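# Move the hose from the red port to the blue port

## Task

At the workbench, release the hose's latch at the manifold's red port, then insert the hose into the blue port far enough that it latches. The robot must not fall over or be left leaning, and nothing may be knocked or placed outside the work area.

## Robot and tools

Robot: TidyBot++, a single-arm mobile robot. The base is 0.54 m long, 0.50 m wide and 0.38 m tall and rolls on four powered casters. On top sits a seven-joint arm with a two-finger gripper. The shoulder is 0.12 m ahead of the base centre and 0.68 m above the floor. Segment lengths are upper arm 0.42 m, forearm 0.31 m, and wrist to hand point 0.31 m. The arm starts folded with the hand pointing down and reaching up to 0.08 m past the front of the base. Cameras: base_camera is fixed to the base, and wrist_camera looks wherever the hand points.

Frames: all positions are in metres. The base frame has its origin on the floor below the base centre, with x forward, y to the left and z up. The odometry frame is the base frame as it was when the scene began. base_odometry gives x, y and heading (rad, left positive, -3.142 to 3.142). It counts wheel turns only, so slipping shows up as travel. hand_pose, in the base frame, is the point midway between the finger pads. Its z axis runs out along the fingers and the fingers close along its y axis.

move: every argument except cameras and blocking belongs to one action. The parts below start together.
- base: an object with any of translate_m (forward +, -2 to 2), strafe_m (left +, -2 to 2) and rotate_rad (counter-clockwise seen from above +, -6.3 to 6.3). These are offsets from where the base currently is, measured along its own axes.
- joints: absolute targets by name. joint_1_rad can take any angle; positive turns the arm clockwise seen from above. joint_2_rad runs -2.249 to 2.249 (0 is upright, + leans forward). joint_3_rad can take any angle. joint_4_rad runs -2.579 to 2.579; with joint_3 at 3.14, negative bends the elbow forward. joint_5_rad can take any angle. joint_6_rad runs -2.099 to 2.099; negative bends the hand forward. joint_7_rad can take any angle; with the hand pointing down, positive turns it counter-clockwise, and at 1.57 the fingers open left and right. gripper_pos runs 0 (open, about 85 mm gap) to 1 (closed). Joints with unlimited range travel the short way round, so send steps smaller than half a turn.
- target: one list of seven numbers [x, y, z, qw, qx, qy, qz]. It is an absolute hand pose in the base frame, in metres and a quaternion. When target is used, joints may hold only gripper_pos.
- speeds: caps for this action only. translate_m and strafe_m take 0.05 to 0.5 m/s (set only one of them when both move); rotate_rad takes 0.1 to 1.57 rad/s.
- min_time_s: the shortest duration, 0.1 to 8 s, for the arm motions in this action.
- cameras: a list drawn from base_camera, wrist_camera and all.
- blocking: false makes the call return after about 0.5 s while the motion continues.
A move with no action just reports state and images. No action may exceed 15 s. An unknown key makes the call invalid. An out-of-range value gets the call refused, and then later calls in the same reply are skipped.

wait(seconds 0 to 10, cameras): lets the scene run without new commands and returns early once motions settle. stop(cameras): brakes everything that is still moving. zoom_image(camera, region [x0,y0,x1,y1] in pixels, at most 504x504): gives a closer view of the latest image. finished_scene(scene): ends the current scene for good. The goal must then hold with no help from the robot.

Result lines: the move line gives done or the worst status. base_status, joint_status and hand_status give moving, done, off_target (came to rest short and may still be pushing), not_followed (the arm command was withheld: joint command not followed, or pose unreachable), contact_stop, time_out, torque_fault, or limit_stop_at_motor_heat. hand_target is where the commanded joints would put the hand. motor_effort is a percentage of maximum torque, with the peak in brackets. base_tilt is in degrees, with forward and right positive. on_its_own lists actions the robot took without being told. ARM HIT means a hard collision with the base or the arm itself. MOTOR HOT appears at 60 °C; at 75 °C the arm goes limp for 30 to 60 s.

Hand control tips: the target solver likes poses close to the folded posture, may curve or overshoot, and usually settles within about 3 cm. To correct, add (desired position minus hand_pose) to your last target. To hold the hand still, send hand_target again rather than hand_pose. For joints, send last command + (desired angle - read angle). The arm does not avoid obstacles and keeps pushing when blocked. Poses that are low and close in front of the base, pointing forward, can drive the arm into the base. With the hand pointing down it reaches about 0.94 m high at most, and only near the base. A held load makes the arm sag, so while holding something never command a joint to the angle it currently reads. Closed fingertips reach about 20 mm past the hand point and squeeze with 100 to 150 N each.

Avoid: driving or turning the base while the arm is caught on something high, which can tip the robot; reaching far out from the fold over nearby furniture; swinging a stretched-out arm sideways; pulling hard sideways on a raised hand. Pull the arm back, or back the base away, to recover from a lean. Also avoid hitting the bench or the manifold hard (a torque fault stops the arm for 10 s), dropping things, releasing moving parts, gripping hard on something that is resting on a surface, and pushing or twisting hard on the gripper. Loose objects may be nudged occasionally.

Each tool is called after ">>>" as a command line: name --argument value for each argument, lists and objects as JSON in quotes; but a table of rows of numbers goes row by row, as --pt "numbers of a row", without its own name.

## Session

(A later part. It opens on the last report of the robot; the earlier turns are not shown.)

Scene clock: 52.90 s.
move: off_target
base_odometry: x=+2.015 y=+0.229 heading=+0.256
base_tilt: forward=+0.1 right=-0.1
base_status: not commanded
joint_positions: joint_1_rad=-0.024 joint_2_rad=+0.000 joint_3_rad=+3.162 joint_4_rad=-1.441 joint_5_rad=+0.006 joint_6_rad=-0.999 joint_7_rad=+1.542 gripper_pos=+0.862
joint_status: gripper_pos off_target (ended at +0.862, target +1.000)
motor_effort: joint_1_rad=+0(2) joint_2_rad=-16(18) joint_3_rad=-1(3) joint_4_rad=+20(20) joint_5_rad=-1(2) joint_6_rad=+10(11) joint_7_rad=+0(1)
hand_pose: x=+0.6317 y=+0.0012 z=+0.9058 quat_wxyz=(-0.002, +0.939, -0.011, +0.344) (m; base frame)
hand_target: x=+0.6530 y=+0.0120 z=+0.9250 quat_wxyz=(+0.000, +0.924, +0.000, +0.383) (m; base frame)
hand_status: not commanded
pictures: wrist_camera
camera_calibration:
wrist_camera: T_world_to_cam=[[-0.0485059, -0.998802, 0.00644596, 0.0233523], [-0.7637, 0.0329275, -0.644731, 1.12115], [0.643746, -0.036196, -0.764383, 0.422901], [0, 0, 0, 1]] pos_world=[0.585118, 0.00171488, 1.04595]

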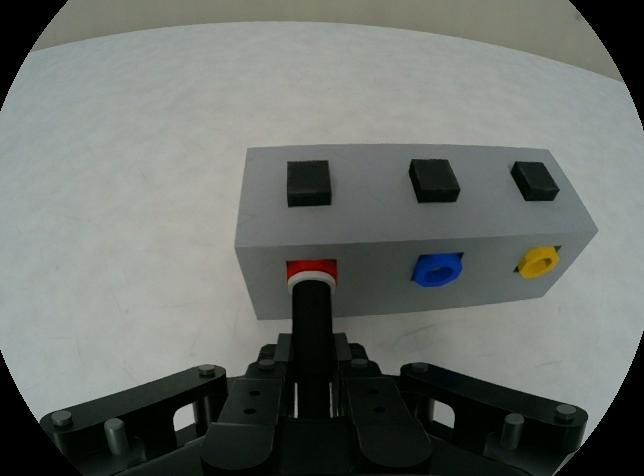

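>>> move --base '{"translate_m": -0.03}' --speeds '{"translate_m": 0.05}' --cameras '["wrist_camera"]'

>>> zoom_image --camera "wrist_camera" --region '[200, 220, 440, 400]'

Scene clock: 54.40 s.
move: done
base_odometry: x=+1.986 y=+0.221 heading=+0.256
base_tilt: forward=+0.1 right=-0.1
base_status: done
joint_positions: joint_1_rad=-0.024 joint_2_rad=+0.038 joint_3_rad=+3.162 joint_4_rad=-1.437 joint_5_rad=+0.010 joint_6_rad=-0.915 joint_7_rad=+1.542 gripper_pos=+0.862
joint_status: not commanded
motor_effort: joint_1_rad=-2(3) joint_2_rad=-24(27) joint_3_rad=-3(4) joint_4_rad=+16(20) joint_5_rad=-2(3) joint_6_rad=+1(10) joint_7_rad=+1(1)
hand_pose: x=+0.6608 y=+0.0009 z=+0.9048 quat_wxyz=(-0.001, +0.930, -0.010, +0.367) (m; base frame)
hand_target: x=+0.6530 y=+0.0120 z=+0.9250 quat_wxyz=(+0.000, +0.924, +0.000, +0.383) (m; base frame)
hand_status: not commanded
pictures: wrist_camera
camera_calibration:
wrist_camera: T_world_to_cam=[[-0.0483851, -0.998797, 0.00791056, 0.0229578], [-0.730844, 0.030004, -0.681885, 1.15463], [0.680827, -0.0387744, -0.731417, 0.349034], [0, 0, 0, 1]] pos_world=[0.607334, 0.00182032, 1.04243]

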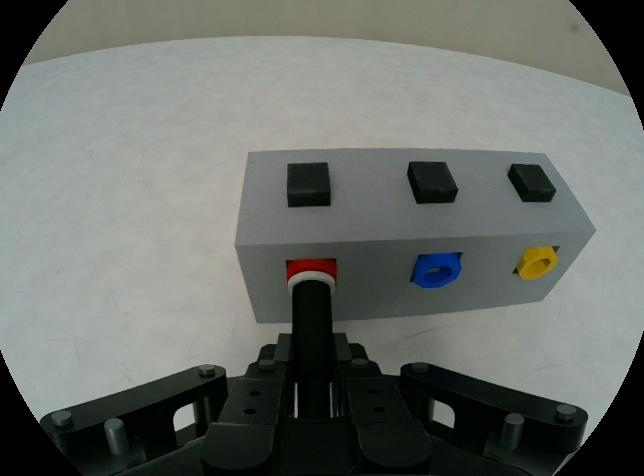

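Scaled by 2.100.

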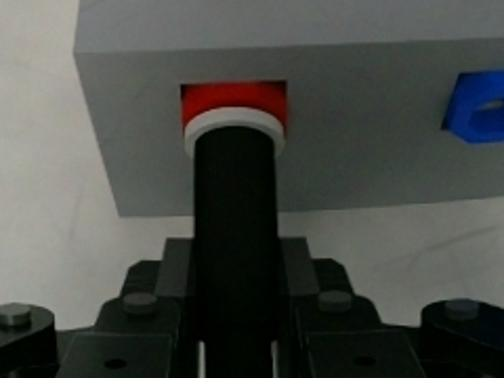

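>>> move --base '{"translate_m": 0.029}' --speeds '{"translate_m": 0.1}'

>>> move --joints '{"gripper_pos": 0.3}'

>>> move --target '[0.57, 0.005, 0.99, 0, 0.924, 0, 0.383]'

>>> move --target '[0.66, 0.0, 1.02, 0, 0.966, 0, 0.259]' --joints '{"gripper_pos": 1}'

>>> move --target '[0.693, 0.0, 0.985, 0, 0.966, 0, 0.259]'

>>> move --target '[0.697, 0.0, 0.966, 0, 0.966, 0, 0.259]' --cameras '["wrist_camera"]'

>>> zoom_image --camera "wrist_camera" --region '[220, 260, 460, 440]'

Scene clock: 56.77 s.
move: done
base_odometry: x=+2.014 y=+0.228 heading=+0.256
base_tilt: forward=+0.1 right=-0.1
base_status: done
joint_positions: joint_1_rad=-0.024 joint_2_rad=-0.010 joint_3_rad=+3.161 joint_4_rad=-1.464 joint_5_rad=+0.010 joint_6_rad=-0.962 joint_7_rad=+1.542 gripper_pos=+0.862
joint_status: not commanded
motor_effort: joint_1_rad=+0(2) joint_2_rad=-15(23) joint_3_rad=-1(3) joint_4_rad=+25(27) joint_5_rad=-1(3) joint_6_rad=+18(22) joint_7_rad=+1(1)
hand_pose: x=+0.6337 y=+0.0013 z=+0.9061 quat_wxyz=(-0.001, +0.935, -0.010, +0.355) (m; base frame)
hand_target: x=+0.6530 y=+0.0120 z=+0.9250 quat_wxyz=(+0.000, +0.924, +0.000, +0.383) (m; base frame)
hand_status: not commanded
pictures: none

Scene clock: 57.70 s.
move: done
base_odometry: x=+2.014 y=+0.228 heading=+0.256
base_tilt: forward=+0.1 right=-0.1
base_status: not commanded
joint_positions: joint_1_rad=-0.024 joint_2_rad=+0.001 joint_3_rad=+3.161 joint_4_rad=-1.450 joint_5_rad=+0.010 joint_6_rad=-0.925 joint_7_rad=+1.542 gripper_pos=+0.300
joint_status: all done
motor_effort: joint_1_rad=+0(1) joint_2_rad=-18(19) joint_3_rad=+0(2) joint_4_rad=+18(26) joint_5_rad=-1(1) joint_6_rad=+7(19) joint_7_rad=+0(1)
hand_pose: x=+0.6475 y=+0.0015 z=+0.9158 quat_wxyz=(-0.002, +0.928, -0.010, +0.374) (m; base frame)
hand_target: x=+0.6530 y=+0.0120 z=+0.9250 quat_wxyz=(+0.000, +0.924, +0.000, +0.383) (m; base frame)
hand_status: not commanded
pictures: none

Scene clock: 58.87 s.
move: done
base_odometry: x=+2.014 y=+0.228 heading=+0.256
base_tilt: forward=+0.1 right=-0.1
base_status: not commanded
joint_positions: joint_1_rad=-0.024 joint_2_rad=-0.147 joint_3_rad=+3.161 joint_4_rad=-1.395 joint_5_rad=+0.010 joint_6_rad=-1.061 joint_7_rad=+1.542 gripper_pos=+0.300
joint_status: not commanded
motor_effort: joint_1_rad=+1(1) joint_2_rad=-13(20) joint_3_rad=+0(1) joint_4_rad=+18(19) joint_5_rad=-1(1) joint_6_rad=+7(7) joint_7_rad=+0(1)
hand_pose: x=+0.5861 y=+0.0002 z=+0.9882 quat_wxyz=(-0.003, +0.915, -0.011, +0.404) (m; base frame)
hand_target: x=+0.5700 y=+0.0050 z=+0.9900 quat_wxyz=(+0.000, +0.924, +0.000, +0.383) (m; base frame)
hand_status: done (0.017 m and 3.0 deg from the pose sent, 0.107 m and 1.6 deg at the start)
pictures: none

Scene clock: 61.37 s.
move: done
base_odometry: x=+2.014 y=+0.228 heading=+0.256
base_tilt: forward=+0.1 right=-0.1
base_status: not commanded
joint_positions: joint_1_rad=-0.024 joint_2_rad=+0.373 joint_3_rad=+3.169 joint_4_rad=-0.461 joint_5_rad=+0.007 joint_6_rad=-1.726 joint_7_rad=+1.543 gripper_pos=+0.999
joint_status: all done
motor_effort: joint_1_rad=+0(1) joint_2_rad=-25(26) joint_3_rad=+0(1) joint_4_rad=+14(18) joint_5_rad=+0(1) joint_6_rad=+5(8) joint_7_rad=+1(1)
hand_pose: x=+0.6764 y=+0.0018 z=+1.0248 quat_wxyz=(+0.004, +0.958, -0.014, +0.287) (m; base frame)
hand_target: x=+0.6600 y=+0.0000 z=+1.0200 quat_wxyz=(+0.000, +0.966, +0.000, +0.259) (m; base frame)
hand_status: done (0.017 m and 3.7 deg from the pose sent, 0.080 m and 17.7 deg at the start)
pictures: none

Scene clock: 62.43 s.
move: done
base_odometry: x=+2.014 y=+0.228 heading=+0.256
base_tilt: forward=+0.1 right=-0.1
base_status: not commanded
joint_positions: joint_1_rad=-0.024 joint_2_rad=+0.392 joint_3_rad=+3.169 joint_4_rad=-0.522 joint_5_rad=+0.007 joint_6_rad=-1.721 joint_7_rad=+1.543 gripper_pos=+0.999
joint_status: not commanded
motor_effort: joint_1_rad=+1(1) joint_2_rad=-26(28) joint_3_rad=-1(1) joint_4_rad=+14(15) joint_5_rad=+0(1) joint_6_rad=+4(6) joint_7_rad=+1(1)
hand_pose: x=+0.6799 y=+0.0017 z=+0.9901 quat_wxyz=(+0.005, +0.968, -0.014, +0.250) (m; base frame)
hand_target: x=+0.6930 y=+0.0000 z=+0.9850 quat_wxyz=(+0.000, +0.966, +0.000, +0.259) (m; base frame)
hand_status: done (0.014 m and 2.0 deg from the pose sent, 0.043 m and 3.7 deg at the start)
pictures: none

Scene clock: 63.67 s.
move: done
base_odometry: x=+2.014 y=+0.228 heading=+0.256
base_tilt: forward=+0.1 right=-0.1
base_status: not commanded
joint_positions: joint_1_rad=-0.024 joint_2_rad=+0.385 joint_3_rad=+3.169 joint_4_rad=-0.637 joint_5_rad=+0.007 joint_6_rad=-1.663 joint_7_rad=+1.543 gripper_pos=+0.999
joint_status: not commanded
motor_effort: joint_1_rad=+1(1) joint_2_rad=-26(28) joint_3_rad=+0(1) joint_4_rad=+15(16) joint_5_rad=+0(1) joint_6_rad=+4(5) joint_7_rad=+1(1)
hand_pose: x=+0.6828 y=+0.0012 z=+0.9561 quat_wxyz=(+0.005, +0.974, -0.014, +0.226) (m; base frame)
hand_target: x=+0.6970 y=+0.0000 z=+0.9660 quat_wxyz=(+0.000, +0.966, +0.000, +0.259) (m; base frame)
hand_status: done (0.017 m and 4.2 deg from the pose sent, 0.030 m and 2.0 deg at the start)
pictures: wrist_camera
camera_calibration:
wrist_camera: T_world_to_cam=[[-0.0539444, -0.998137, 0.0285005, 0.00812855], [-0.897157, 0.0359162, -0.440249, 1.08822], [0.438405, -0.0493184, -0.897423, 0.695983], [0, 0, 0, 1]] pos_world=[0.671617, 0.00335358, 1.10345]

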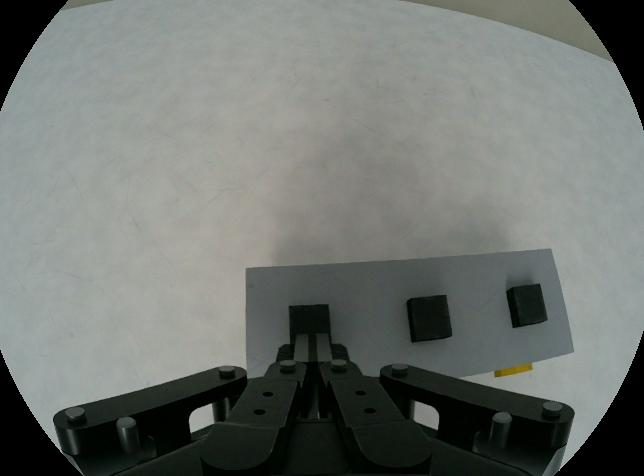

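Scaled by 2.100.

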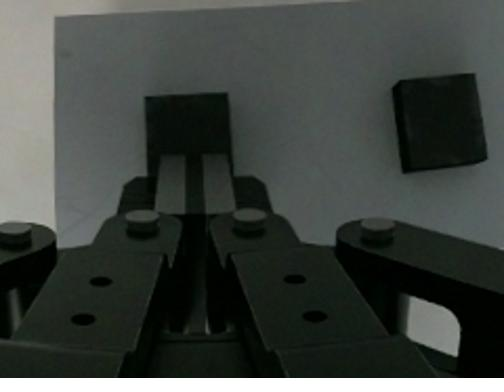

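>>> move --target '[0.695, 0.0, 0.99, 0, 0.966, 0, 0.259]'

>>> move --target '[0.709, 0.0, 0.968, 0, 0.966, 0, 0.259]' --cameras '["wrist_camera"]'

>>> zoom_image --camera "wrist_camera" --region '[220, 260, 460, 440]'

Scene clock: 66.03 s.
move: done
base_odometry: x=+2.014 y=+0.228 heading=+0.256
base_tilt: forward=+0.1 right=-0.1
base_status: not commanded
joint_positions: joint_1_rad=-0.024 joint_2_rad=+0.406 joint_3_rad=+3.169 joint_4_rad=-0.522 joint_5_rad=+0.007 joint_6_rad=-1.663 joint_7_rad=+1.543 gripper_pos=+0.999
joint_status: not commanded
motor_effort: joint_1_rad=+0(1) joint_2_rad=-26(28) joint_3_rad=-1(1) joint_4_rad=+15(16) joint_5_rad=+0(1) joint_6_rad=+5(5) joint_7_rad=+0(1)
hand_pose: x=+0.7000 y=+0.0019 z=+0.9911 quat_wxyz=(+0.005, +0.962, -0.014, +0.272) (m; base frame)
hand_target: x=+0.6950 y=+0.0000 z=+0.9900 quat_wxyz=(+0.000, +0.966, +0.000, +0.259) (m; base frame)
hand_status: done (0.005 m and 2.3 deg from the pose sent, 0.036 m and 4.2 deg at the start)
pictures: none

Scene clock: 66.93 s.
move: done
base_odometry: x=+2.014 y=+0.228 heading=+0.256
base_tilt: forward=+0.1 right=-0.1
base_status: not commanded
joint_positions: joint_1_rad=-0.024 joint_2_rad=+0.410 joint_3_rad=+3.169 joint_4_rad=-0.564 joint_5_rad=+0.007 joint_6_rad=-1.662 joint_7_rad=+1.543 gripper_pos=+0.999
joint_status: not commanded
motor_effort: joint_1_rad=+1(1) joint_2_rad=-27(29) joint_3_rad=+0(1) joint_4_rad=+15(16) joint_5_rad=+0(1) joint_6_rad=+4(5) joint_7_rad=+1(1)
hand_pose: x=+0.6976 y=+0.0017 z=+0.9719 quat_wxyz=(+0.005, +0.968, -0.014, +0.250) (m; base frame)
hand_target: x=+0.7090 y=+0.0000 z=+0.9680 quat_wxyz=(+0.000, +0.966, +0.000, +0.259) (m; base frame)
hand_status: done (0.012 m and 2.0 deg from the pose sent, 0.025 m and 2.3 deg at the start)
pictures: wrist_camera
camera_calibration:
wrist_camera: T_world_to_cam=[[-0.0544898, -0.998163, 0.026478, 0.0112419], [-0.874577, 0.0349141, -0.483628, 1.1348], [0.481815, -0.0495098, -0.874873, 0.651444], [0, 0, 0, 1]] pos_world=[0.679208, 0.0038535, 1.11845]

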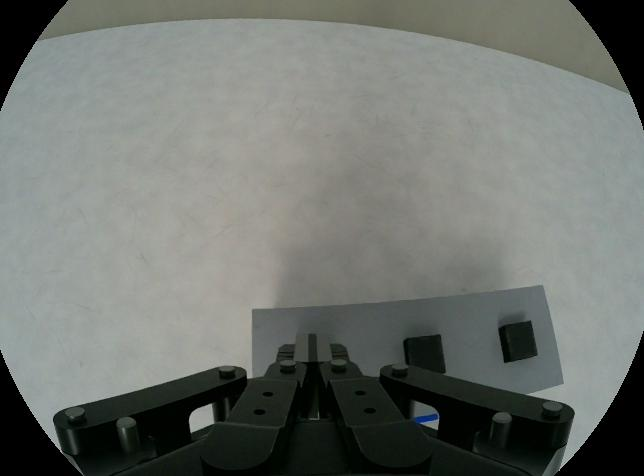

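Scaled by 2.100.

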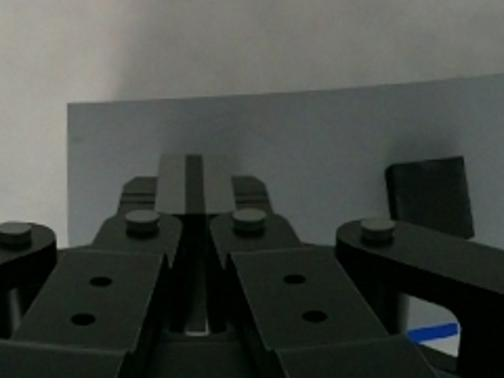

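>>> move --target '[0.714, 0.0, 0.952, 0, 0.966, 0, 0.259]'

>>> move --target '[0.72, 0.0, 0.9, 0, 0.966, 0, 0.259]'

>>> move --target '[0.725, 0.0, 0.85, 0, 0.966, 0, 0.259]' --cameras '["wrist_camera"]'

>>> zoom_image --camera "wrist_camera" --region '[220, 260, 460, 440]'

Scene clock: 68.30 s.
move: done
base_odometry: x=+2.014 y=+0.228 heading=+0.256
base_tilt: forward=+0.1 right=-0.1
base_status: not commanded
joint_positions: joint_1_rad=-0.024 joint_2_rad=+0.395 joint_3_rad=+3.169 joint_4_rad=-0.627 joint_5_rad=+0.007 joint_6_rad=-1.622 joint_7_rad=+1.543 gripper_pos=+0.999
joint_status: not commanded
motor_effort: joint_1_rad=+1(1) joint_2_rad=-22(28) joint_3_rad=+0(1) joint_4_rad=+13(15) joint_5_rad=+0(1) joint_6_rad=+4(5) joint_7_rad=+1(1)
hand_pose: x=+0.6981 y=+0.0014 z=+0.9604 quat_wxyz=(+0.005, +0.969, -0.014, +0.246) (m; base frame)
hand_target: x=+0.7140 y=+0.0000 z=+0.9520 quat_wxyz=(+0.000, +0.966, +0.000, +0.259) (m; base frame)
hand_status: done (0.018 m and 2.3 deg from the pose sent, 0.026 m and 2.0 deg at the start)
pictures: none

Scene clock: 69.60 s.
move: off_target
base_odometry: x=+2.014 y=+0.228 heading=+0.256
base_tilt: forward=+0.1 right=-0.1
base_status: not commanded
joint_positions: joint_1_rad=-0.024 joint_2_rad=+0.287 joint_3_rad=+3.169 joint_4_rad=-0.849 joint_5_rad=+0.005 joint_6_rad=-1.415 joint_7_rad=+1.543 gripper_pos=+0.999
joint_status: not commanded
motor_effort: joint_1_rad=+2(3) joint_2_rad=-11(23) joint_3_rad=+2(2) joint_4_rad=+9(13) joint_5_rad=+1(2) joint_6_rad=+3(5) joint_7_rad=+1(1)
hand_pose: x=+0.6967 y=+0.0005 z=+0.9593 quat_wxyz=(+0.002, +0.957, -0.014, +0.291) (m; base frame)
hand_target: x=+0.7200 y=+0.0000 z=+0.9000 quat_wxyz=(+0.000, +0.966, +0.000, +0.259) (m; base frame)
hand_status: off_target (0.064 m and 4.2 deg from the pose sent, 0.064 m and 2.3 deg at the start)
pictures: none

Scene clock: 70.77 s.
move: off_target
base_odometry: x=+2.014 y=+0.228 heading=+0.256
base_tilt: forward=+0.1 right=-0.1
base_status: not commanded
joint_positions: joint_1_rad=-0.024 joint_2_rad=+0.217 joint_3_rad=+3.169 joint_4_rad=-1.011 joint_5_rad=+0.004 joint_6_rad=-1.237 joint_7_rad=+1.543 gripper_pos=+0.999
joint_status: not commanded
motor_effort: joint_1_rad=+1(3) joint_2_rad=-3(11) joint_3_rad=+0(2) joint_4_rad=+5(9) joint_5_rad=+0(2) joint_6_rad=+2(4) joint_7_rad=+1(1)
hand_pose: x=+0.7008 y=-0.0001 z=+0.9556 quat_wxyz=(+0.001, +0.943, -0.014, +0.332) (m; base frame)
hand_target: x=+0.7250 y=+0.0000 z=+0.8500 quat_wxyz=(+0.000, +0.966, +0.000, +0.259) (m; base frame)
hand_status: off_target (0.108 m and 8.9 deg from the pose sent, 0.113 m and 4.2 deg at the start)
pictures: wrist_camera
camera_calibration:
wrist_camera: T_world_to_cam=[[-0.0549787, -0.99842, 0.0115972, 0.024677], [-0.779608, 0.035667, -0.625252, 1.1986], [0.62385, -0.0434168, -0.780337, 0.445661], [0, 0, 0, 1]] pos_world=[0.657767, 0.00123686, 1.0969]

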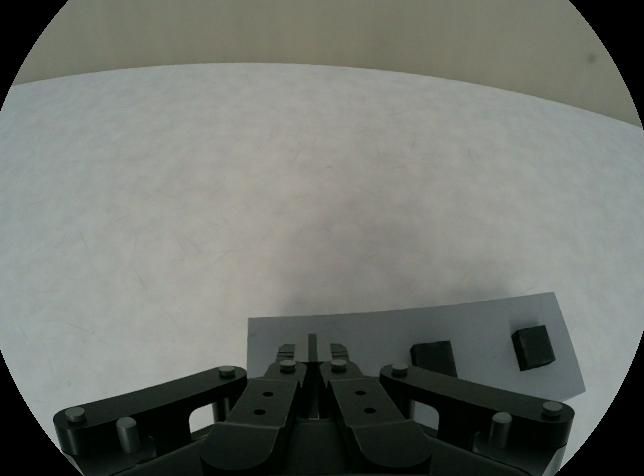

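Scaled by 2.100.

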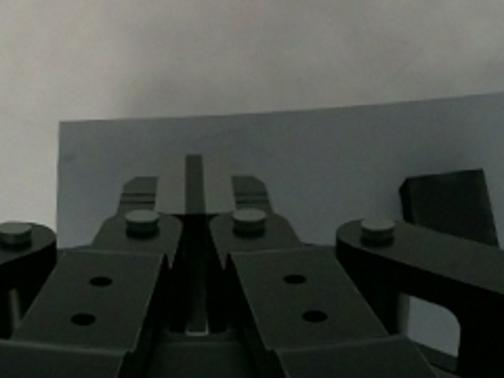

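>>> move --target '[0.73, 0.0, 0.80, 0, 0.966, 0, 0.259]' --cameras '["wrist_camera"]'

>>> zoom_image --camera "wrist_camera" --region '[220, 260, 460, 440]'

Scene clock: 72.17 s.
move: off_target
base_odometry: x=+2.014 y=+0.228 heading=+0.256
base_tilt: forward=+0.1 right=-0.1
base_status: not commanded
joint_positions: joint_1_rad=-0.024 joint_2_rad=+0.193 joint_3_rad=+3.169 joint_4_rad=-1.131 joint_5_rad=+0.004 joint_6_rad=-1.040 joint_7_rad=+1.543 gripper_pos=+0.999
joint_status: not commanded
motor_effort: joint_1_rad=+0(1) joint_2_rad=+0(8) joint_3_rad=+0(1) joint_4_rad=+1(5) joint_5_rad=-1(2) joint_6_rad=-3(4) joint_7_rad=+1(1)
hand_pose: x=+0.7233 y=-0.0003 z=+0.9495 quat_wxyz=(+0.000, +0.925, -0.013, +0.379) (m; base frame)
hand_target: x=+0.7300 y=+0.0000 z=+0.8000 quat_wxyz=(+0.000, +0.966, +0.000, +0.259) (m; base frame)
hand_status: off_target (0.150 m and 14.6 deg from the pose sent, 0.158 m and 8.9 deg at the start)
pictures: wrist_camera
camera_calibration:
wrist_camera: T_world_to_cam=[[-0.0546659, -0.998486, 0.00604284, 0.0307897], [-0.712633, 0.0347753, -0.700675, 1.23549], [0.699404, -0.0426093, -0.713455, 0.308749], [0, 0, 0, 1]] pos_world=[0.666196, 0.000934045, 1.08577]

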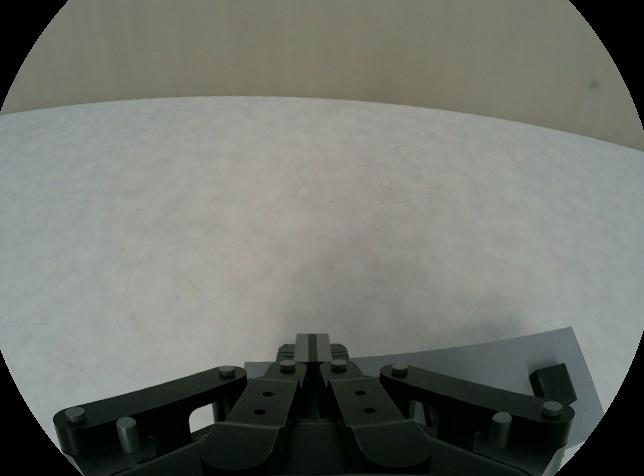

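Scaled by 2.100.

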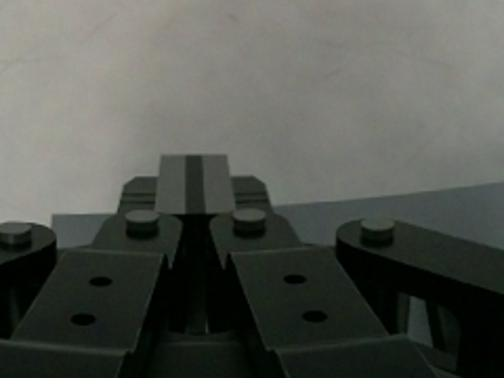

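>>> move --target '[0.70, 0.0, 1.02, 0, 0.945, 0, 0.325]'

>>> move --target '[0.58, 0.0, 1.02, 0, 0.924, 0, 0.383]' --joints '{"gripper_pos": 0.3}' --cameras '["wrist_camera"]'

>>> zoom_image --camera "wrist_camera" --region '[240, 150, 480, 330]'

Scene clock: 74.40 s.
move: done
base_odometry: x=+2.014 y=+0.228 heading=+0.256
base_tilt: forward=+0.1 right=-0.1
base_status: not commanded
joint_positions: joint_1_rad=-0.024 joint_2_rad=+0.343 joint_3_rad=+3.169 joint_4_rad=-0.656 joint_5_rad=+0.004 joint_6_rad=-1.448 joint_7_rad=+1.543 gripper_pos=+0.999
joint_status: not commanded
motor_effort: joint_1_rad=+1(1) joint_2_rad=-27(31) joint_3_rad=+0(1) joint_4_rad=+16(18) joint_5_rad=-1(2) joint_6_rad=+6(6) joint_7_rad=+1(1)
hand_pose: x=+0.7243 y=+0.0017 z=+1.0093 quat_wxyz=(+0.002, +0.940, -0.013, +0.341) (m; base frame)
hand_target: x=+0.7000 y=+0.0000 z=+1.0200 quat_wxyz=(+0.000, +0.946, +0.000, +0.325) (m; base frame)
hand_status: done (0.027 m and 2.4 deg from the pose sent, 0.074 m and 6.8 deg at the start)
pictures: none

Scene clock: 76.23 s.
move: done
base_odometry: x=+2.014 y=+0.228 heading=+0.256
base_tilt: forward=+0.1 right=-0.1
base_status: not commanded
joint_positions: joint_1_rad=-0.024 joint_2_rad=-0.079 joint_3_rad=+3.169 joint_4_rad=-1.185 joint_5_rad=+0.004 joint_6_rad=-1.325 joint_7_rad=+1.543 gripper_pos=+0.300
joint_status: all done
motor_effort: joint_1_rad=+0(1) joint_2_rad=-14(28) joint_3_rad=+0(1) joint_4_rad=+16(17) joint_5_rad=+0(1) joint_6_rad=+6(7) joint_7_rad=+1(1)
hand_pose: x=+0.5701 y=-0.0023 z=+1.0062 quat_wxyz=(-0.003, +0.937, -0.016, +0.348) (m; base frame)
hand_target: x=+0.5800 y=+0.0000 z=+1.0200 quat_wxyz=(+0.000, +0.924, +0.000, +0.383) (m; base frame)
hand_status: done (0.017 m and 4.7 deg from the pose sent, 0.145 m and 5.4 deg at the start)
pictures: wrist_camera
camera_calibration:
wrist_camera: T_world_to_cam=[[-0.0561714, -0.99842, 0.0015742, 0.0253627], [-0.75788, 0.041612, -0.651066, 1.14208], [0.649972, -0.0377643, -0.759019, 0.530294], [0, 0, 0, 1]] pos_world=[0.522308, -0.00217535, 1.14603]

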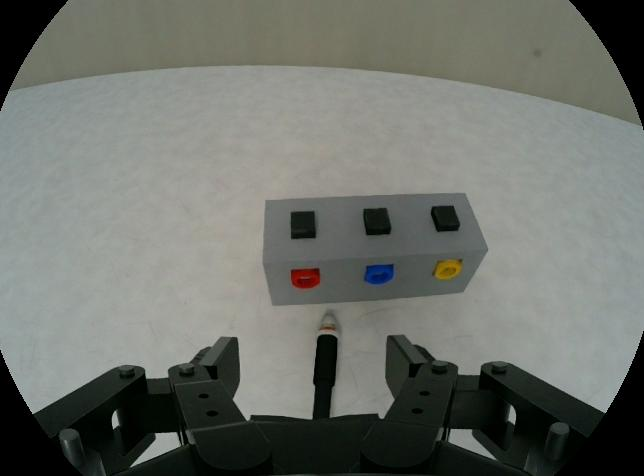

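Scaled by 2.100.

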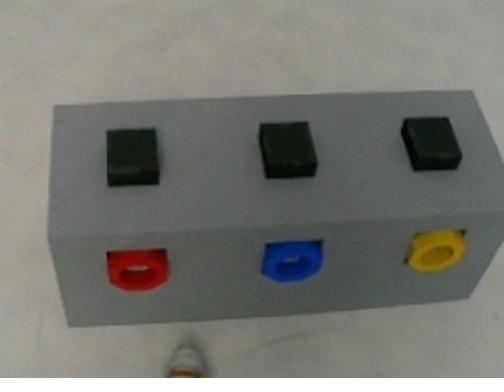

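>>> move --base '{"strafe_m": -0.01}' --target '[0.592, 0.0, 0.945, 0, 0.924, 0, 0.383]'

>>> move --target '[0.612, 0.0, 0.922, 0, 0.924, 0, 0.383]' --cameras '["wrist_camera"]'

>>> zoom_image --camera "wrist_camera" --region '[200, 240, 440, 420]'

Scene clock: 81.27 s.
move: done
base_odometry: x=+2.017 y=+0.219 heading=+0.256
base_tilt: forward=+0.1 right=-0.1
base_status: done
joint_positions: joint_1_rad=-0.023 joint_2_rad=-0.106 joint_3_rad=+3.168 joint_4_rad=-1.469 joint_5_rad=+0.004 joint_6_rad=-1.077 joint_7_rad=+1.543 gripper_pos=+0.300
joint_status: not commanded
motor_effort: joint_1_rad=+0(2) joint_2_rad=-14(15) joint_3_rad=+1(2) joint_4_rad=+18(19) joint_5_rad=-1(2) joint_6_rad=+6(7) joint_7_rad=+1(1)
hand_pose: x=+0.5834 y=-0.0021 z=+0.9272 quat_wxyz=(-0.003, +0.939, -0.015, +0.343) (m; base frame)
hand_target: x=+0.5920 y=+0.0000 z=+0.9450 quat_wxyz=(+0.000, +0.924, +0.000, +0.383) (m; base frame)
hand_status: done (0.020 m and 5.2 deg from the pose sent, 0.065 m and 4.7 deg at the start)
pictures: none

Scene clock: 82.00 s.
move: done
base_odometry: x=+2.017 y=+0.219 heading=+0.256
base_tilt: forward=+0.1 right=-0.1
base_status: not commanded
joint_positions: joint_1_rad=-0.023 joint_2_rad=-0.095 joint_3_rad=+3.168 joint_4_rad=-1.512 joint_5_rad=+0.004 joint_6_rad=-0.992 joint_7_rad=+1.543 gripper_pos=+0.300
joint_status: not commanded
motor_effort: joint_1_rad=+0(1) joint_2_rad=-15(16) joint_3_rad=+0(1) joint_4_rad=+18(19) joint_5_rad=-1(1) joint_6_rad=+6(7) joint_7_rad=+1(1)
hand_pose: x=+0.5985 y=-0.0020 z=+0.9175 quat_wxyz=(-0.003, +0.933, -0.015, +0.358) (m; base frame)
hand_target: x=+0.6120 y=+0.0000 z=+0.9220 quat_wxyz=(+0.000, +0.924, +0.000, +0.383) (m; base frame)
hand_status: done (0.014 m and 3.5 deg from the pose sent, 0.029 m and 5.2 deg at the start)
pictures: wrist_camera
camera_calibration:
wrist_camera: T_world_to_cam=[[-0.0546243, -0.998507, 0.000493242, 0.0275137], [-0.743089, 0.0403214, -0.667977, 1.11247], [0.66696, -0.0368543, -0.744182, 0.420716], [0, 0, 0, 1]] pos_world=[0.547568, -0.0018787, 1.05618]

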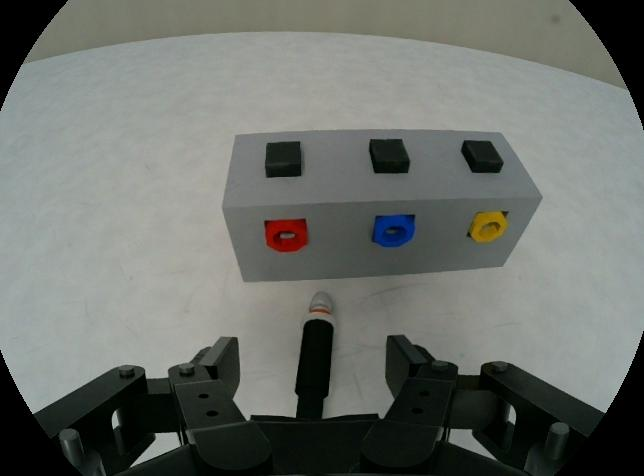

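Scaled by 2.100.

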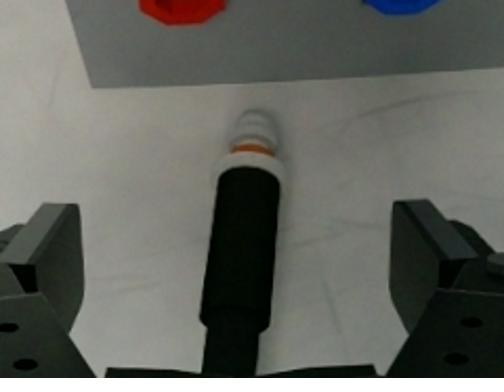

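>>> move --target '[0.619, 0.0, 0.908, 0, 0.924, 0, 0.383]' --cameras '["wrist_camera"]'

>>> zoom_image --camera "wrist_camera" --region '[200, 240, 440, 420]'

Scene clock: 83.80 s.
move: done
base_odometry: x=+2.017 y=+0.219 heading=+0.256
base_tilt: forward=+0.1 right=-0.1
base_status: not commanded
joint_positions: joint_1_rad=-0.023 joint_2_rad=-0.089 joint_3_rad=+3.168 joint_4_rad=-1.545 joint_5_rad=+0.004 joint_6_rad=-0.945 joint_7_rad=+1.543 gripper_pos=+0.300
joint_status: not commanded
motor_effort: joint_1_rad=+1(1) joint_2_rad=-15(16) joint_3_rad=+0(1) joint_4_rad=+18(19) joint_5_rad=-1(1) joint_6_rad=+7(7) joint_7_rad=+1(1)
hand_pose: x=+0.6043 y=-0.0020 z=+0.9070 quat_wxyz=(-0.003, +0.932, -0.015, +0.362) (m; base frame)
hand_target: x=+0.6190 y=+0.0000 z=+0.9080 quat_wxyz=(+0.000, +0.924, +0.000, +0.383) (m; base frame)
hand_status: done (0.015 m and 3.1 deg from the pose sent, 0.023 m and 3.5 deg at the start)
pictures: wrist_camera
camera_calibration:
wrist_camera: T_world_to_cam=[[-0.0544012, -0.998519, 0.000278459, 0.027976], [-0.737971, 0.0400182, -0.673645, 1.11176], [0.672636, -0.0368526, -0.739055, 0.400974], [0, 0, 0, 1]] pos_world=[0.552255, -0.0017789, 1.04526]

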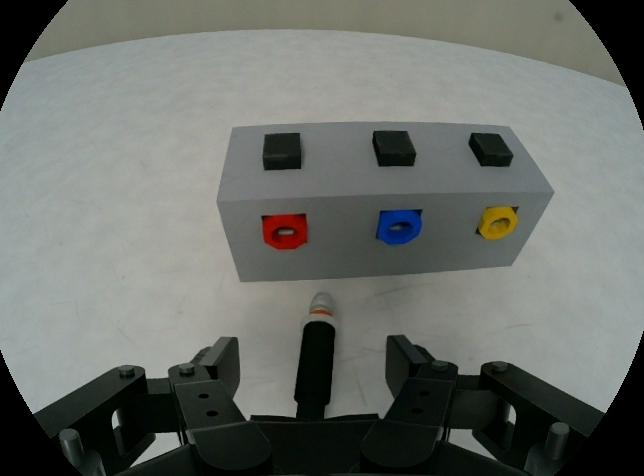

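Scaled by 2.100.

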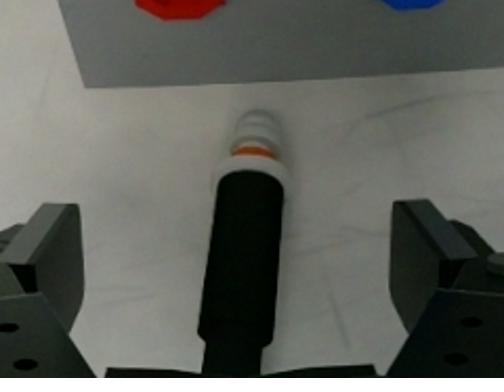

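>>> move --target '[0.622, 0.0, 0.898, 0, 0.924, 0, 0.383]' --cameras '["wrist_camera"]'

>>> zoom_image --camera "wrist_camera" --region '[200, 240, 440, 420]'

Scene clock: 84.80 s.
move: done
base_odometry: x=+2.017 y=+0.219 heading=+0.256
base_tilt: forward=+0.1 right=-0.1
base_status: not commanded
joint_positions: joint_1_rad=-0.023 joint_2_rad=-0.086 joint_3_rad=+3.168 joint_4_rad=-1.572 joint_5_rad=+0.004 joint_6_rad=-0.912 joint_7_rad=+1.543 gripper_pos=+0.300
joint_status: not commanded
motor_effort: joint_1_rad=+0(1) joint_2_rad=-15(16) joint_3_rad=+0(1) joint_4_rad=+18(19) joint_5_rad=+0(1) joint_6_rad=+6(7) joint_7_rad=+1(1)
hand_pose: x=+0.6071 y=-0.0019 z=+0.8981 quat_wxyz=(-0.003, +0.932, -0.015, +0.363) (m; base frame)
hand_target: x=+0.6220 y=+0.0000 z=+0.8980 quat_wxyz=(+0.000, +0.924, +0.000, +0.383) (m; base frame)
hand_status: done (0.015 m and 3.0 deg from the pose sent, 0.020 m and 3.1 deg at the start)
pictures: wrist_camera
camera_calibration:
wrist_camera: T_world_to_cam=[[-0.054252, -0.998527, 0.000304078, 0.0280103], [-0.736642, 0.0398176, -0.67511, 1.10839], [0.674104, -0.0368501, -0.737717, 0.390372], [0, 0, 0, 1]] pos_world=[0.554852, -0.00177903, 1.03626]

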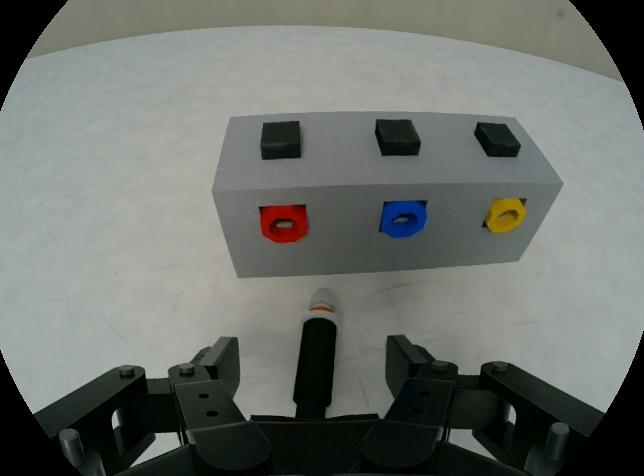

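Scaled by 2.100.

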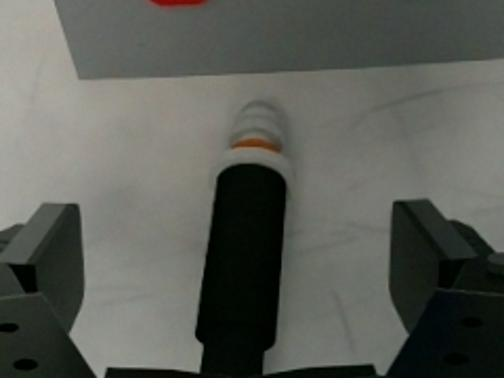

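>>> move --target '[0.624, 0.0, 0.891, 0, 0.924, 0, 0.383]'

>>> move --joints '{"gripper_pos": 1}' --cameras '["wrist_camera"]'

>>> zoom_image --camera "wrist_camera" --region '[200, 240, 440, 420]'

Scene clock: 86.37 s.
move: done
base_odometry: x=+2.017 y=+0.219 heading=+0.256
base_tilt: forward=+0.1 right=-0.1
base_status: not commanded
joint_positions: joint_1_rad=-0.023 joint_2_rad=-0.083 joint_3_rad=+3.168 joint_4_rad=-1.590 joint_5_rad=+0.004 joint_6_rad=-0.890 joint_7_rad=+1.543 gripper_pos=+0.300
joint_status: not commanded
motor_effort: joint_1_rad=+0(1) joint_2_rad=-15(16) joint_3_rad=+0(1) joint_4_rad=+18(19) joint_5_rad=+0(1) joint_6_rad=+6(7) joint_7_rad=+1(1)
hand_pose: x=+0.6091 y=-0.0019 z=+0.8920 quat_wxyz=(-0.003, +0.931, -0.015, +0.364) (m; base frame)
hand_target: x=+0.6240 y=+0.0000 z=+0.8910 quat_wxyz=(+0.000, +0.924, +0.000, +0.383) (m; base frame)
hand_status: done (0.015 m and 2.9 deg from the pose sent, 0.018 m and 3.0 deg at the start)
pictures: none

Scene clock: 87.30 s.
move: off_target
base_odometry: x=+2.017 y=+0.219 heading=+0.256
base_tilt: forward=+0.1 right=-0.1
base_status: not commanded
joint_positions: joint_1_rad=-0.023 joint_2_rad=-0.083 joint_3_rad=+3.168 joint_4_rad=-1.591 joint_5_rad=+0.004 joint_6_rad=-0.888 joint_7_rad=+1.543 gripper_pos=+0.871
joint_status: gripper_pos off_target (ended at +0.871, target +1.000)
motor_effort: joint_1_rad=+0(1) joint_2_rad=-15(16) joint_3_rad=+0(1) joint_4_rad=+18(19) joint_5_rad=-1(1) joint_6_rad=+6(7) joint_7_rad=+1(1)
hand_pose: x=+0.6095 y=-0.0019 z=+0.8922 quat_wxyz=(-0.003, +0.931, -0.014, +0.364) (m; base frame)
hand_target: x=+0.6240 y=+0.0000 z=+0.8910 quat_wxyz=(+0.000, +0.924, +0.000, +0.383) (m; base frame)
hand_status: not commanded
pictures: wrist_camera
camera_calibration:
wrist_camera: T_world_to_cam=[[-0.0541793, -0.998531, 0.000202326, 0.0282791], [-0.73454, 0.0397181, -0.677403, 1.10691], [0.6764, -0.0368498, -0.735613, 0.38122], [0, 0, 0, 1]] pos_world=[0.556747, -0.00167909, 1.03025]

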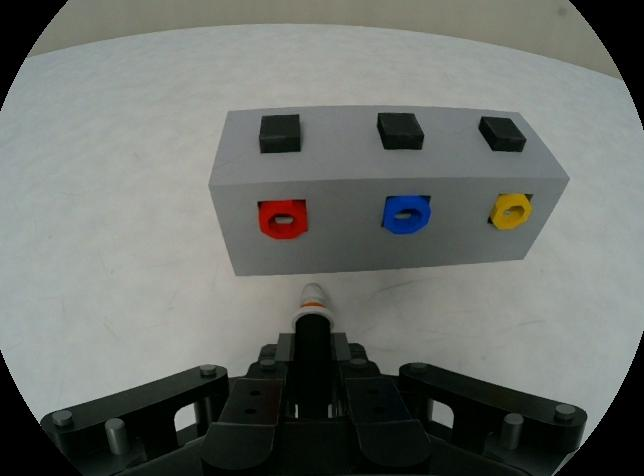

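Scaled by 2.100.

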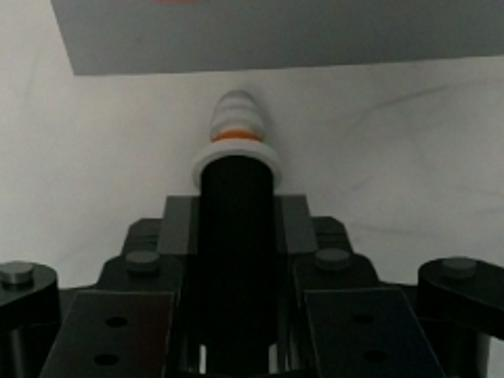

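>>> move --base '{"translate_m": -0.03, "strafe_m": -0.044}' --target '[0.612, 0.0, 0.925, 0, 0.93, 0, 0.367]' --cameras '["wrist_camera"]'

>>> zoom_image --camera "wrist_camera" --region '[200, 180, 440, 360]'

Scene clock: 90.20 s.
move: done
base_odometry: x=+1.999 y=+0.168 heading=+0.256
base_tilt: forward=+0.1 right=-0.1
base_status: done
joint_positions: joint_1_rad=-0.021 joint_2_rad=-0.077 joint_3_rad=+3.168 joint_4_rad=-1.524 joint_5_rad=+0.004 joint_6_rad=-0.923 joint_7_rad=+1.543 gripper_pos=+0.871
joint_status: not commanded
motor_effort: joint_1_rad=+0(2) joint_2_rad=-16(17) joint_3_rad=+0(2) joint_4_rad=+19(20) joint_5_rad=+0(1) joint_6_rad=+7(7) joint_7_rad=+1(1)
hand_pose: x=+0.6160 y=-0.0026 z=+0.9175 quat_wxyz=(-0.003, +0.926, -0.015, +0.377) (m; base frame)
hand_target: x=+0.6120 y=+0.0000 z=+0.9250 quat_wxyz=(+0.000, +0.930, +0.000, +0.367) (m; base frame)
hand_status: done (0.009 m and 2.1 deg from the pose sent, 0.033 m and 1.7 deg at the start)
pictures: wrist_camera
camera_calibration:
wrist_camera: T_world_to_cam=[[-0.0556464, -0.99845, -0.00102493, 0.0299487], [-0.71583, 0.0406108, -0.697093, 1.13547], [0.696054, -0.0380571, -0.71698, 0.366158], [0, 0, 0, 1]] pos_world=[0.559604, -0.00227515, 1.05409]

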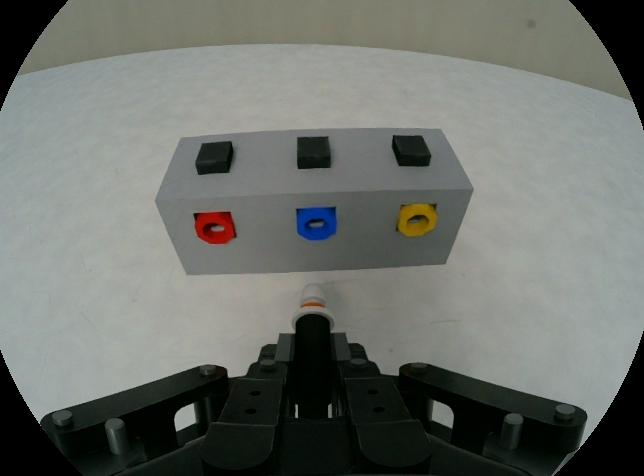

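Scaled by 2.100.

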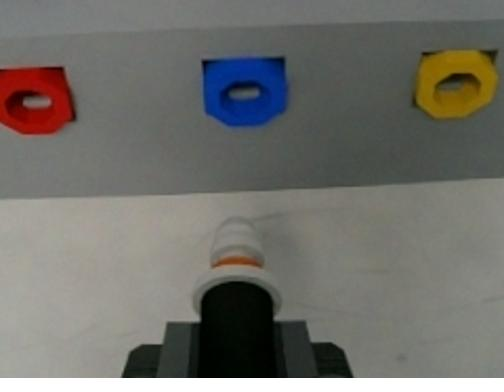

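>>> move --base '{"strafe_m": -0.0035}' --target '[0.610, 0.0, 0.934, 0, 0.932, 0, 0.362]' --cameras '["wrist_camera"]'

>>> zoom_image --camera "wrist_camera" --region '[200, 180, 440, 360]'

Scene clock: 92.67 s.
move: done
base_odometry: x=+2.000 y=+0.165 heading=+0.256
base_tilt: forward=+0.1 right=-0.1
base_status: done
joint_positions: joint_1_rad=-0.021 joint_2_rad=-0.074 joint_3_rad=+3.167 joint_4_rad=-1.483 joint_5_rad=+0.004 joint_6_rad=-0.951 joint_7_rad=+1.543 gripper_pos=+0.871
joint_status: not commanded
motor_effort: joint_1_rad=+1(2) joint_2_rad=-16(18) joint_3_rad=+0(2) joint_4_rad=+19(19) joint_5_rad=+0(2) joint_6_rad=+6(7) joint_7_rad=+1(1)
hand_pose: x=+0.6178 y=-0.0025 z=+0.9311 quat_wxyz=(-0.003, +0.924, -0.015, +0.381) (m; base frame)
hand_target: x=+0.6100 y=+0.0000 z=+0.9340 quat_wxyz=(+0.000, +0.932, +0.000, +0.362) (m; base frame)
hand_status: done (0.009 m and 2.9 deg from the pose sent, 0.018 m and 2.5 deg at the start)
pictures: wrist_camera
camera_calibration:
wrist_camera: T_world_to_cam=[[-0.0557002, -0.998447, -0.0013118, 0.0304313], [-0.709536, 0.0405071, -0.703504, 1.14832], [0.702465, -0.0382546, -0.71069, 0.364827], [0, 0, 0, 1]] pos_world=[0.560189, -0.00217465, 1.06716]

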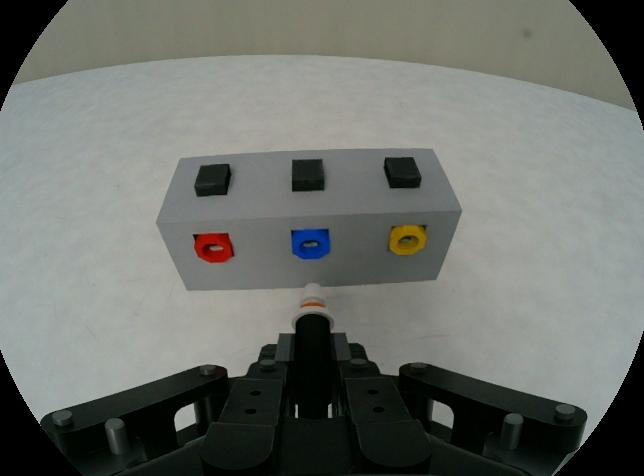

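Scaled by 2.100.

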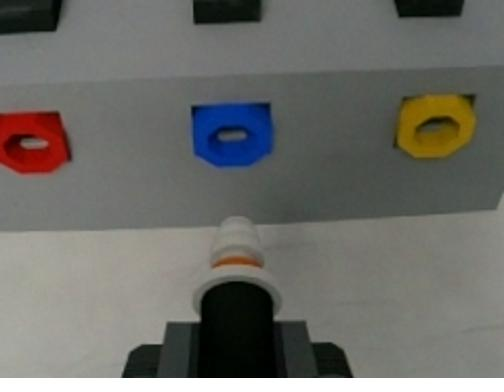

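>>> move --target '[0.616, 0.0, 0.925, 0, 0.930, 0, 0.367]' --cameras '["wrist_camera"]'

>>> zoom_image --camera "wrist_camera" --region '[200, 180, 440, 360]'

Scene clock: 94.30 s.
move: done
base_odometry: x=+2.000 y=+0.165 heading=+0.256
base_tilt: forward=+0.1 right=-0.1
base_status: not commanded
joint_positions: joint_1_rad=-0.021 joint_2_rad=-0.074 joint_3_rad=+3.167 joint_4_rad=-1.483 joint_5_rad=+0.004 joint_6_rad=-0.951 joint_7_rad=+1.543 gripper_pos=+0.871
joint_status: not commanded
motor_effort: joint_1_rad=+0(1) joint_2_rad=-16(16) joint_3_rad=+0(1) joint_4_rad=+19(19) joint_5_rad=-1(1) joint_6_rad=+6(8) joint_7_rad=+1(1)
hand_pose: x=+0.6178 y=-0.0025 z=+0.9309 quat_wxyz=(-0.003, +0.925, -0.015, +0.381) (m; base frame)
hand_target: x=+0.6160 y=+0.0000 z=+0.9250 quat_wxyz=(+0.000, +0.930, +0.000, +0.367) (m; base frame)
hand_status: done (0.007 m and 2.5 deg from the pose sent, 0.007 m and 2.5 deg at the start)
pictures: wrist_camera
camera_calibration:
wrist_camera: T_world_to_cam=[[-0.0557005, -0.998447, -0.00128814, 0.0304116], [-0.709834, 0.0405069, -0.703203, 1.14809], [0.702163, -0.0382544, -0.710988, 0.365102], [0, 0, 0, 1]] pos_world=[0.56029, -0.00217465, 1.06697]

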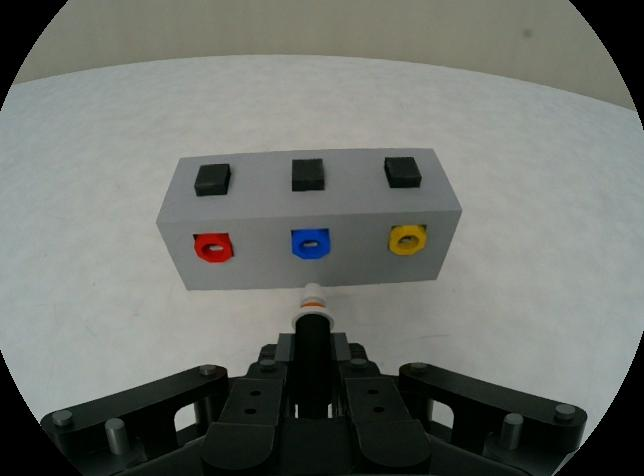

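Scaled by 2.100.

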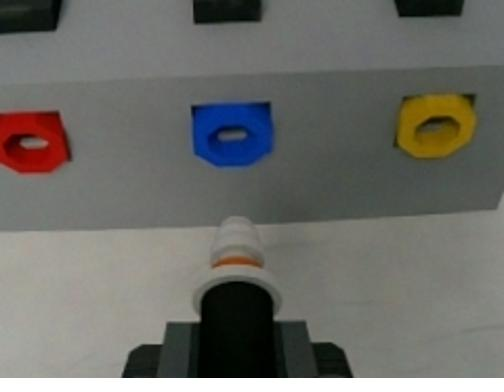

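>>> move --target '[0.620, 0.0, 0.917, 0, 0.928, 0, 0.373]' --cameras '["wrist_camera"]'

>>> zoom_image --camera "wrist_camera" --region '[200, 180, 440, 360]'

Scene clock: 95.20 s.
move: done
base_odometry: x=+2.000 y=+0.165 heading=+0.256
base_tilt: forward=+0.1 right=-0.1
base_status: not commanded
joint_positions: joint_1_rad=-0.021 joint_2_rad=-0.072 joint_3_rad=+3.167 joint_4_rad=-1.496 joint_5_rad=+0.004 joint_6_rad=-0.951 joint_7_rad=+1.543 gripper_pos=+0.871
joint_status: not commanded
motor_effort: joint_1_rad=+0(1) joint_2_rad=-15(16) joint_3_rad=-1(1) joint_4_rad=+19(19) joint_5_rad=+0(1) joint_6_rad=+6(7) joint_7_rad=+1(1)
hand_pose: x=+0.6159 y=-0.0025 z=+0.9235 quat_wxyz=(-0.003, +0.927, -0.015, +0.374) (m; base frame)
hand_target: x=+0.6200 y=+0.0000 z=+0.9170 quat_wxyz=(+0.000, +0.928, +0.000, +0.373) (m; base frame)
hand_status: done (0.008 m and 1.8 deg from the pose sent, 0.014 m and 2.0 deg at the start)
pictures: wrist_camera
camera_calibration:
wrist_camera: T_world_to_cam=[[-0.0556444, -0.99845, -0.000580495, 0.0296167], [-0.719619, 0.0405079, -0.693187, 1.13828], [0.692136, -0.0381542, -0.720757, 0.376464], [0, 0, 0, 1]] pos_world=[0.560212, -0.00217494, 1.0604]

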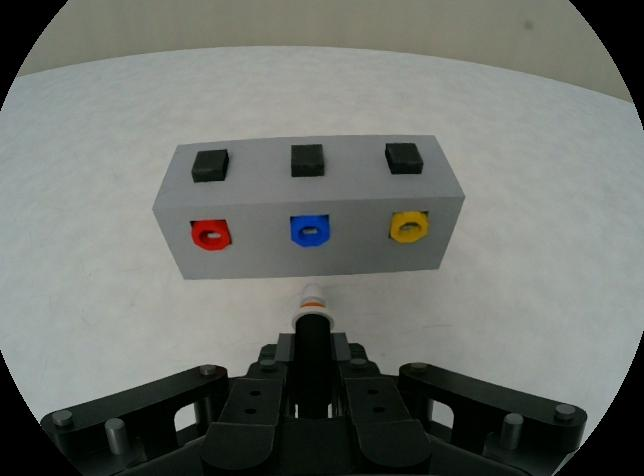

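Scaled by 2.100.

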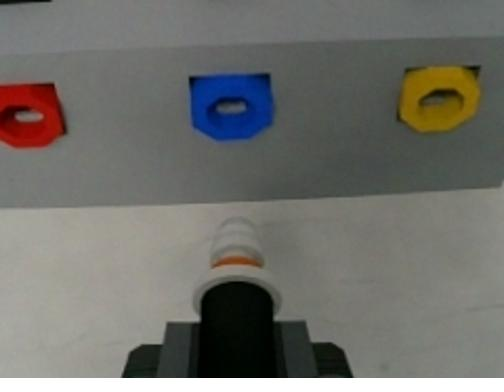

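>>> move --base '{"translate_m": 0.025}' --speeds '{"translate_m": 0.08}' --cameras '["wrist_camera"]'

>>> zoom_image --camera "wrist_camera" --region '[240, 220, 400, 340]'

Scene clock: 96.70 s.
move: done
base_odometry: x=+2.024 y=+0.171 heading=+0.256
base_tilt: forward=+0.1 right=-0.1
base_status: done
joint_positions: joint_1_rad=-0.021 joint_2_rad=-0.063 joint_3_rad=+3.167 joint_4_rad=-1.496 joint_5_rad=+0.004 joint_6_rad=-0.951 joint_7_rad=+1.543 gripper_pos=+0.871
joint_status: not commanded
motor_effort: joint_1_rad=+0(1) joint_2_rad=-16(18) joint_3_rad=+0(1) joint_4_rad=+19(19) joint_5_rad=+0(1) joint_6_rad=+6(8) joint_7_rad=+1(1)
hand_pose: x=+0.6181 y=-0.0025 z=+0.9191 quat_wxyz=(-0.003, +0.929, -0.015, +0.370) (m; base frame)
hand_target: x=+0.6200 y=+0.0000 z=+0.9170 quat_wxyz=(+0.000, +0.928, +0.000, +0.373) (m; base frame)
hand_status: not commanded
pictures: wrist_camera
camera_calibration:
wrist_camera: T_world_to_cam=[[-0.055713, -0.998447, 0.000133899, 0.0291887], [-0.725821, 0.0404085, -0.686696, 1.13462], [0.685624, -0.0383551, -0.726945, 0.381444], [0, 0, 0, 1]] pos_world=[0.563627, -0.00207443, 1.05642]

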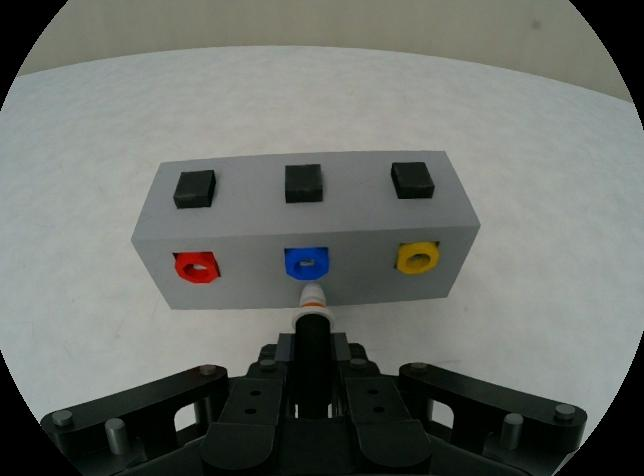

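Scaled by 3.150.

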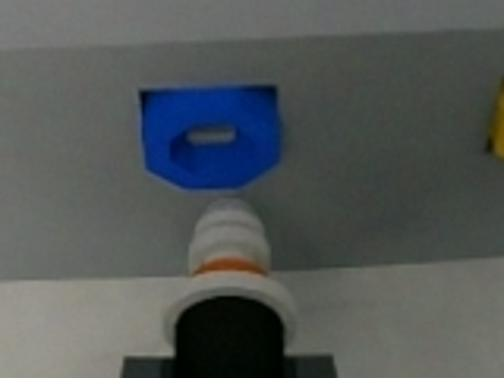

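>>> move --base '{"strafe_m": 0.0025}' --target '[0.618, 0.0, 0.925, 0, 0.929, 0, 0.370]' --cameras '["wrist_camera"]'

>>> zoom_image --camera "wrist_camera" --region '[240, 220, 400, 340]'

Scene clock: 98.83 s.
move: done
base_odometry: x=+2.024 y=+0.174 heading=+0.256
base_tilt: forward=+0.1 right=-0.1
base_status: done
joint_positions: joint_1_rad=-0.021 joint_2_rad=-0.063 joint_3_rad=+3.167 joint_4_rad=-1.496 joint_5_rad=+0.004 joint_6_rad=-0.951 joint_7_rad=+1.543 gripper_pos=+0.871
joint_status: not commanded
motor_effort: joint_1_rad=+1(3) joint_2_rad=-15(18) joint_3_rad=+0(4) joint_4_rad=+19(19) joint_5_rad=+0(2) joint_6_rad=+7(7) joint_7_rad=+1(1)
hand_pose: x=+0.6181 y=-0.0022 z=+0.9191 quat_wxyz=(-0.003, +0.929, -0.015, +0.370) (m; base frame)
hand_target: x=+0.6180 y=+0.0000 z=+0.9250 quat_wxyz=(+0.000, +0.929, +0.000, +0.370) (m; base frame)
hand_status: done (0.006 m and 1.7 deg from the pose sent, 0.006 m and 1.8 deg at the start)
pictures: wrist_camera
camera_calibration:
wrist_camera: T_world_to_cam=[[-0.0550734, -0.998482, 0.000169592, 0.0289886], [-0.725709, 0.0399114, -0.686843, 1.1347], [0.685794, -0.0379498, -0.726806, 0.38121], [0, 0, 0, 1]] pos_world=[0.563626, -0.00187588, 1.05642]

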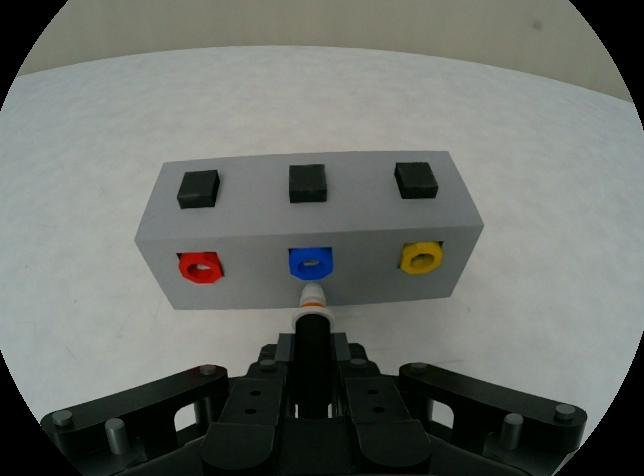

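Scaled by 3.150.

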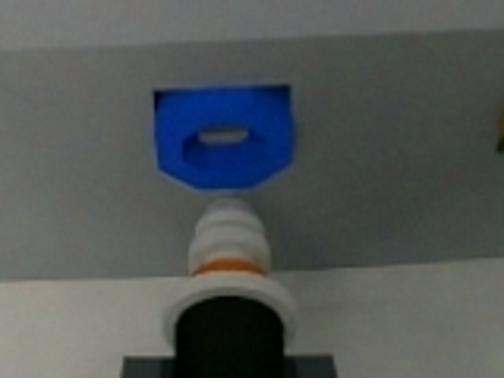

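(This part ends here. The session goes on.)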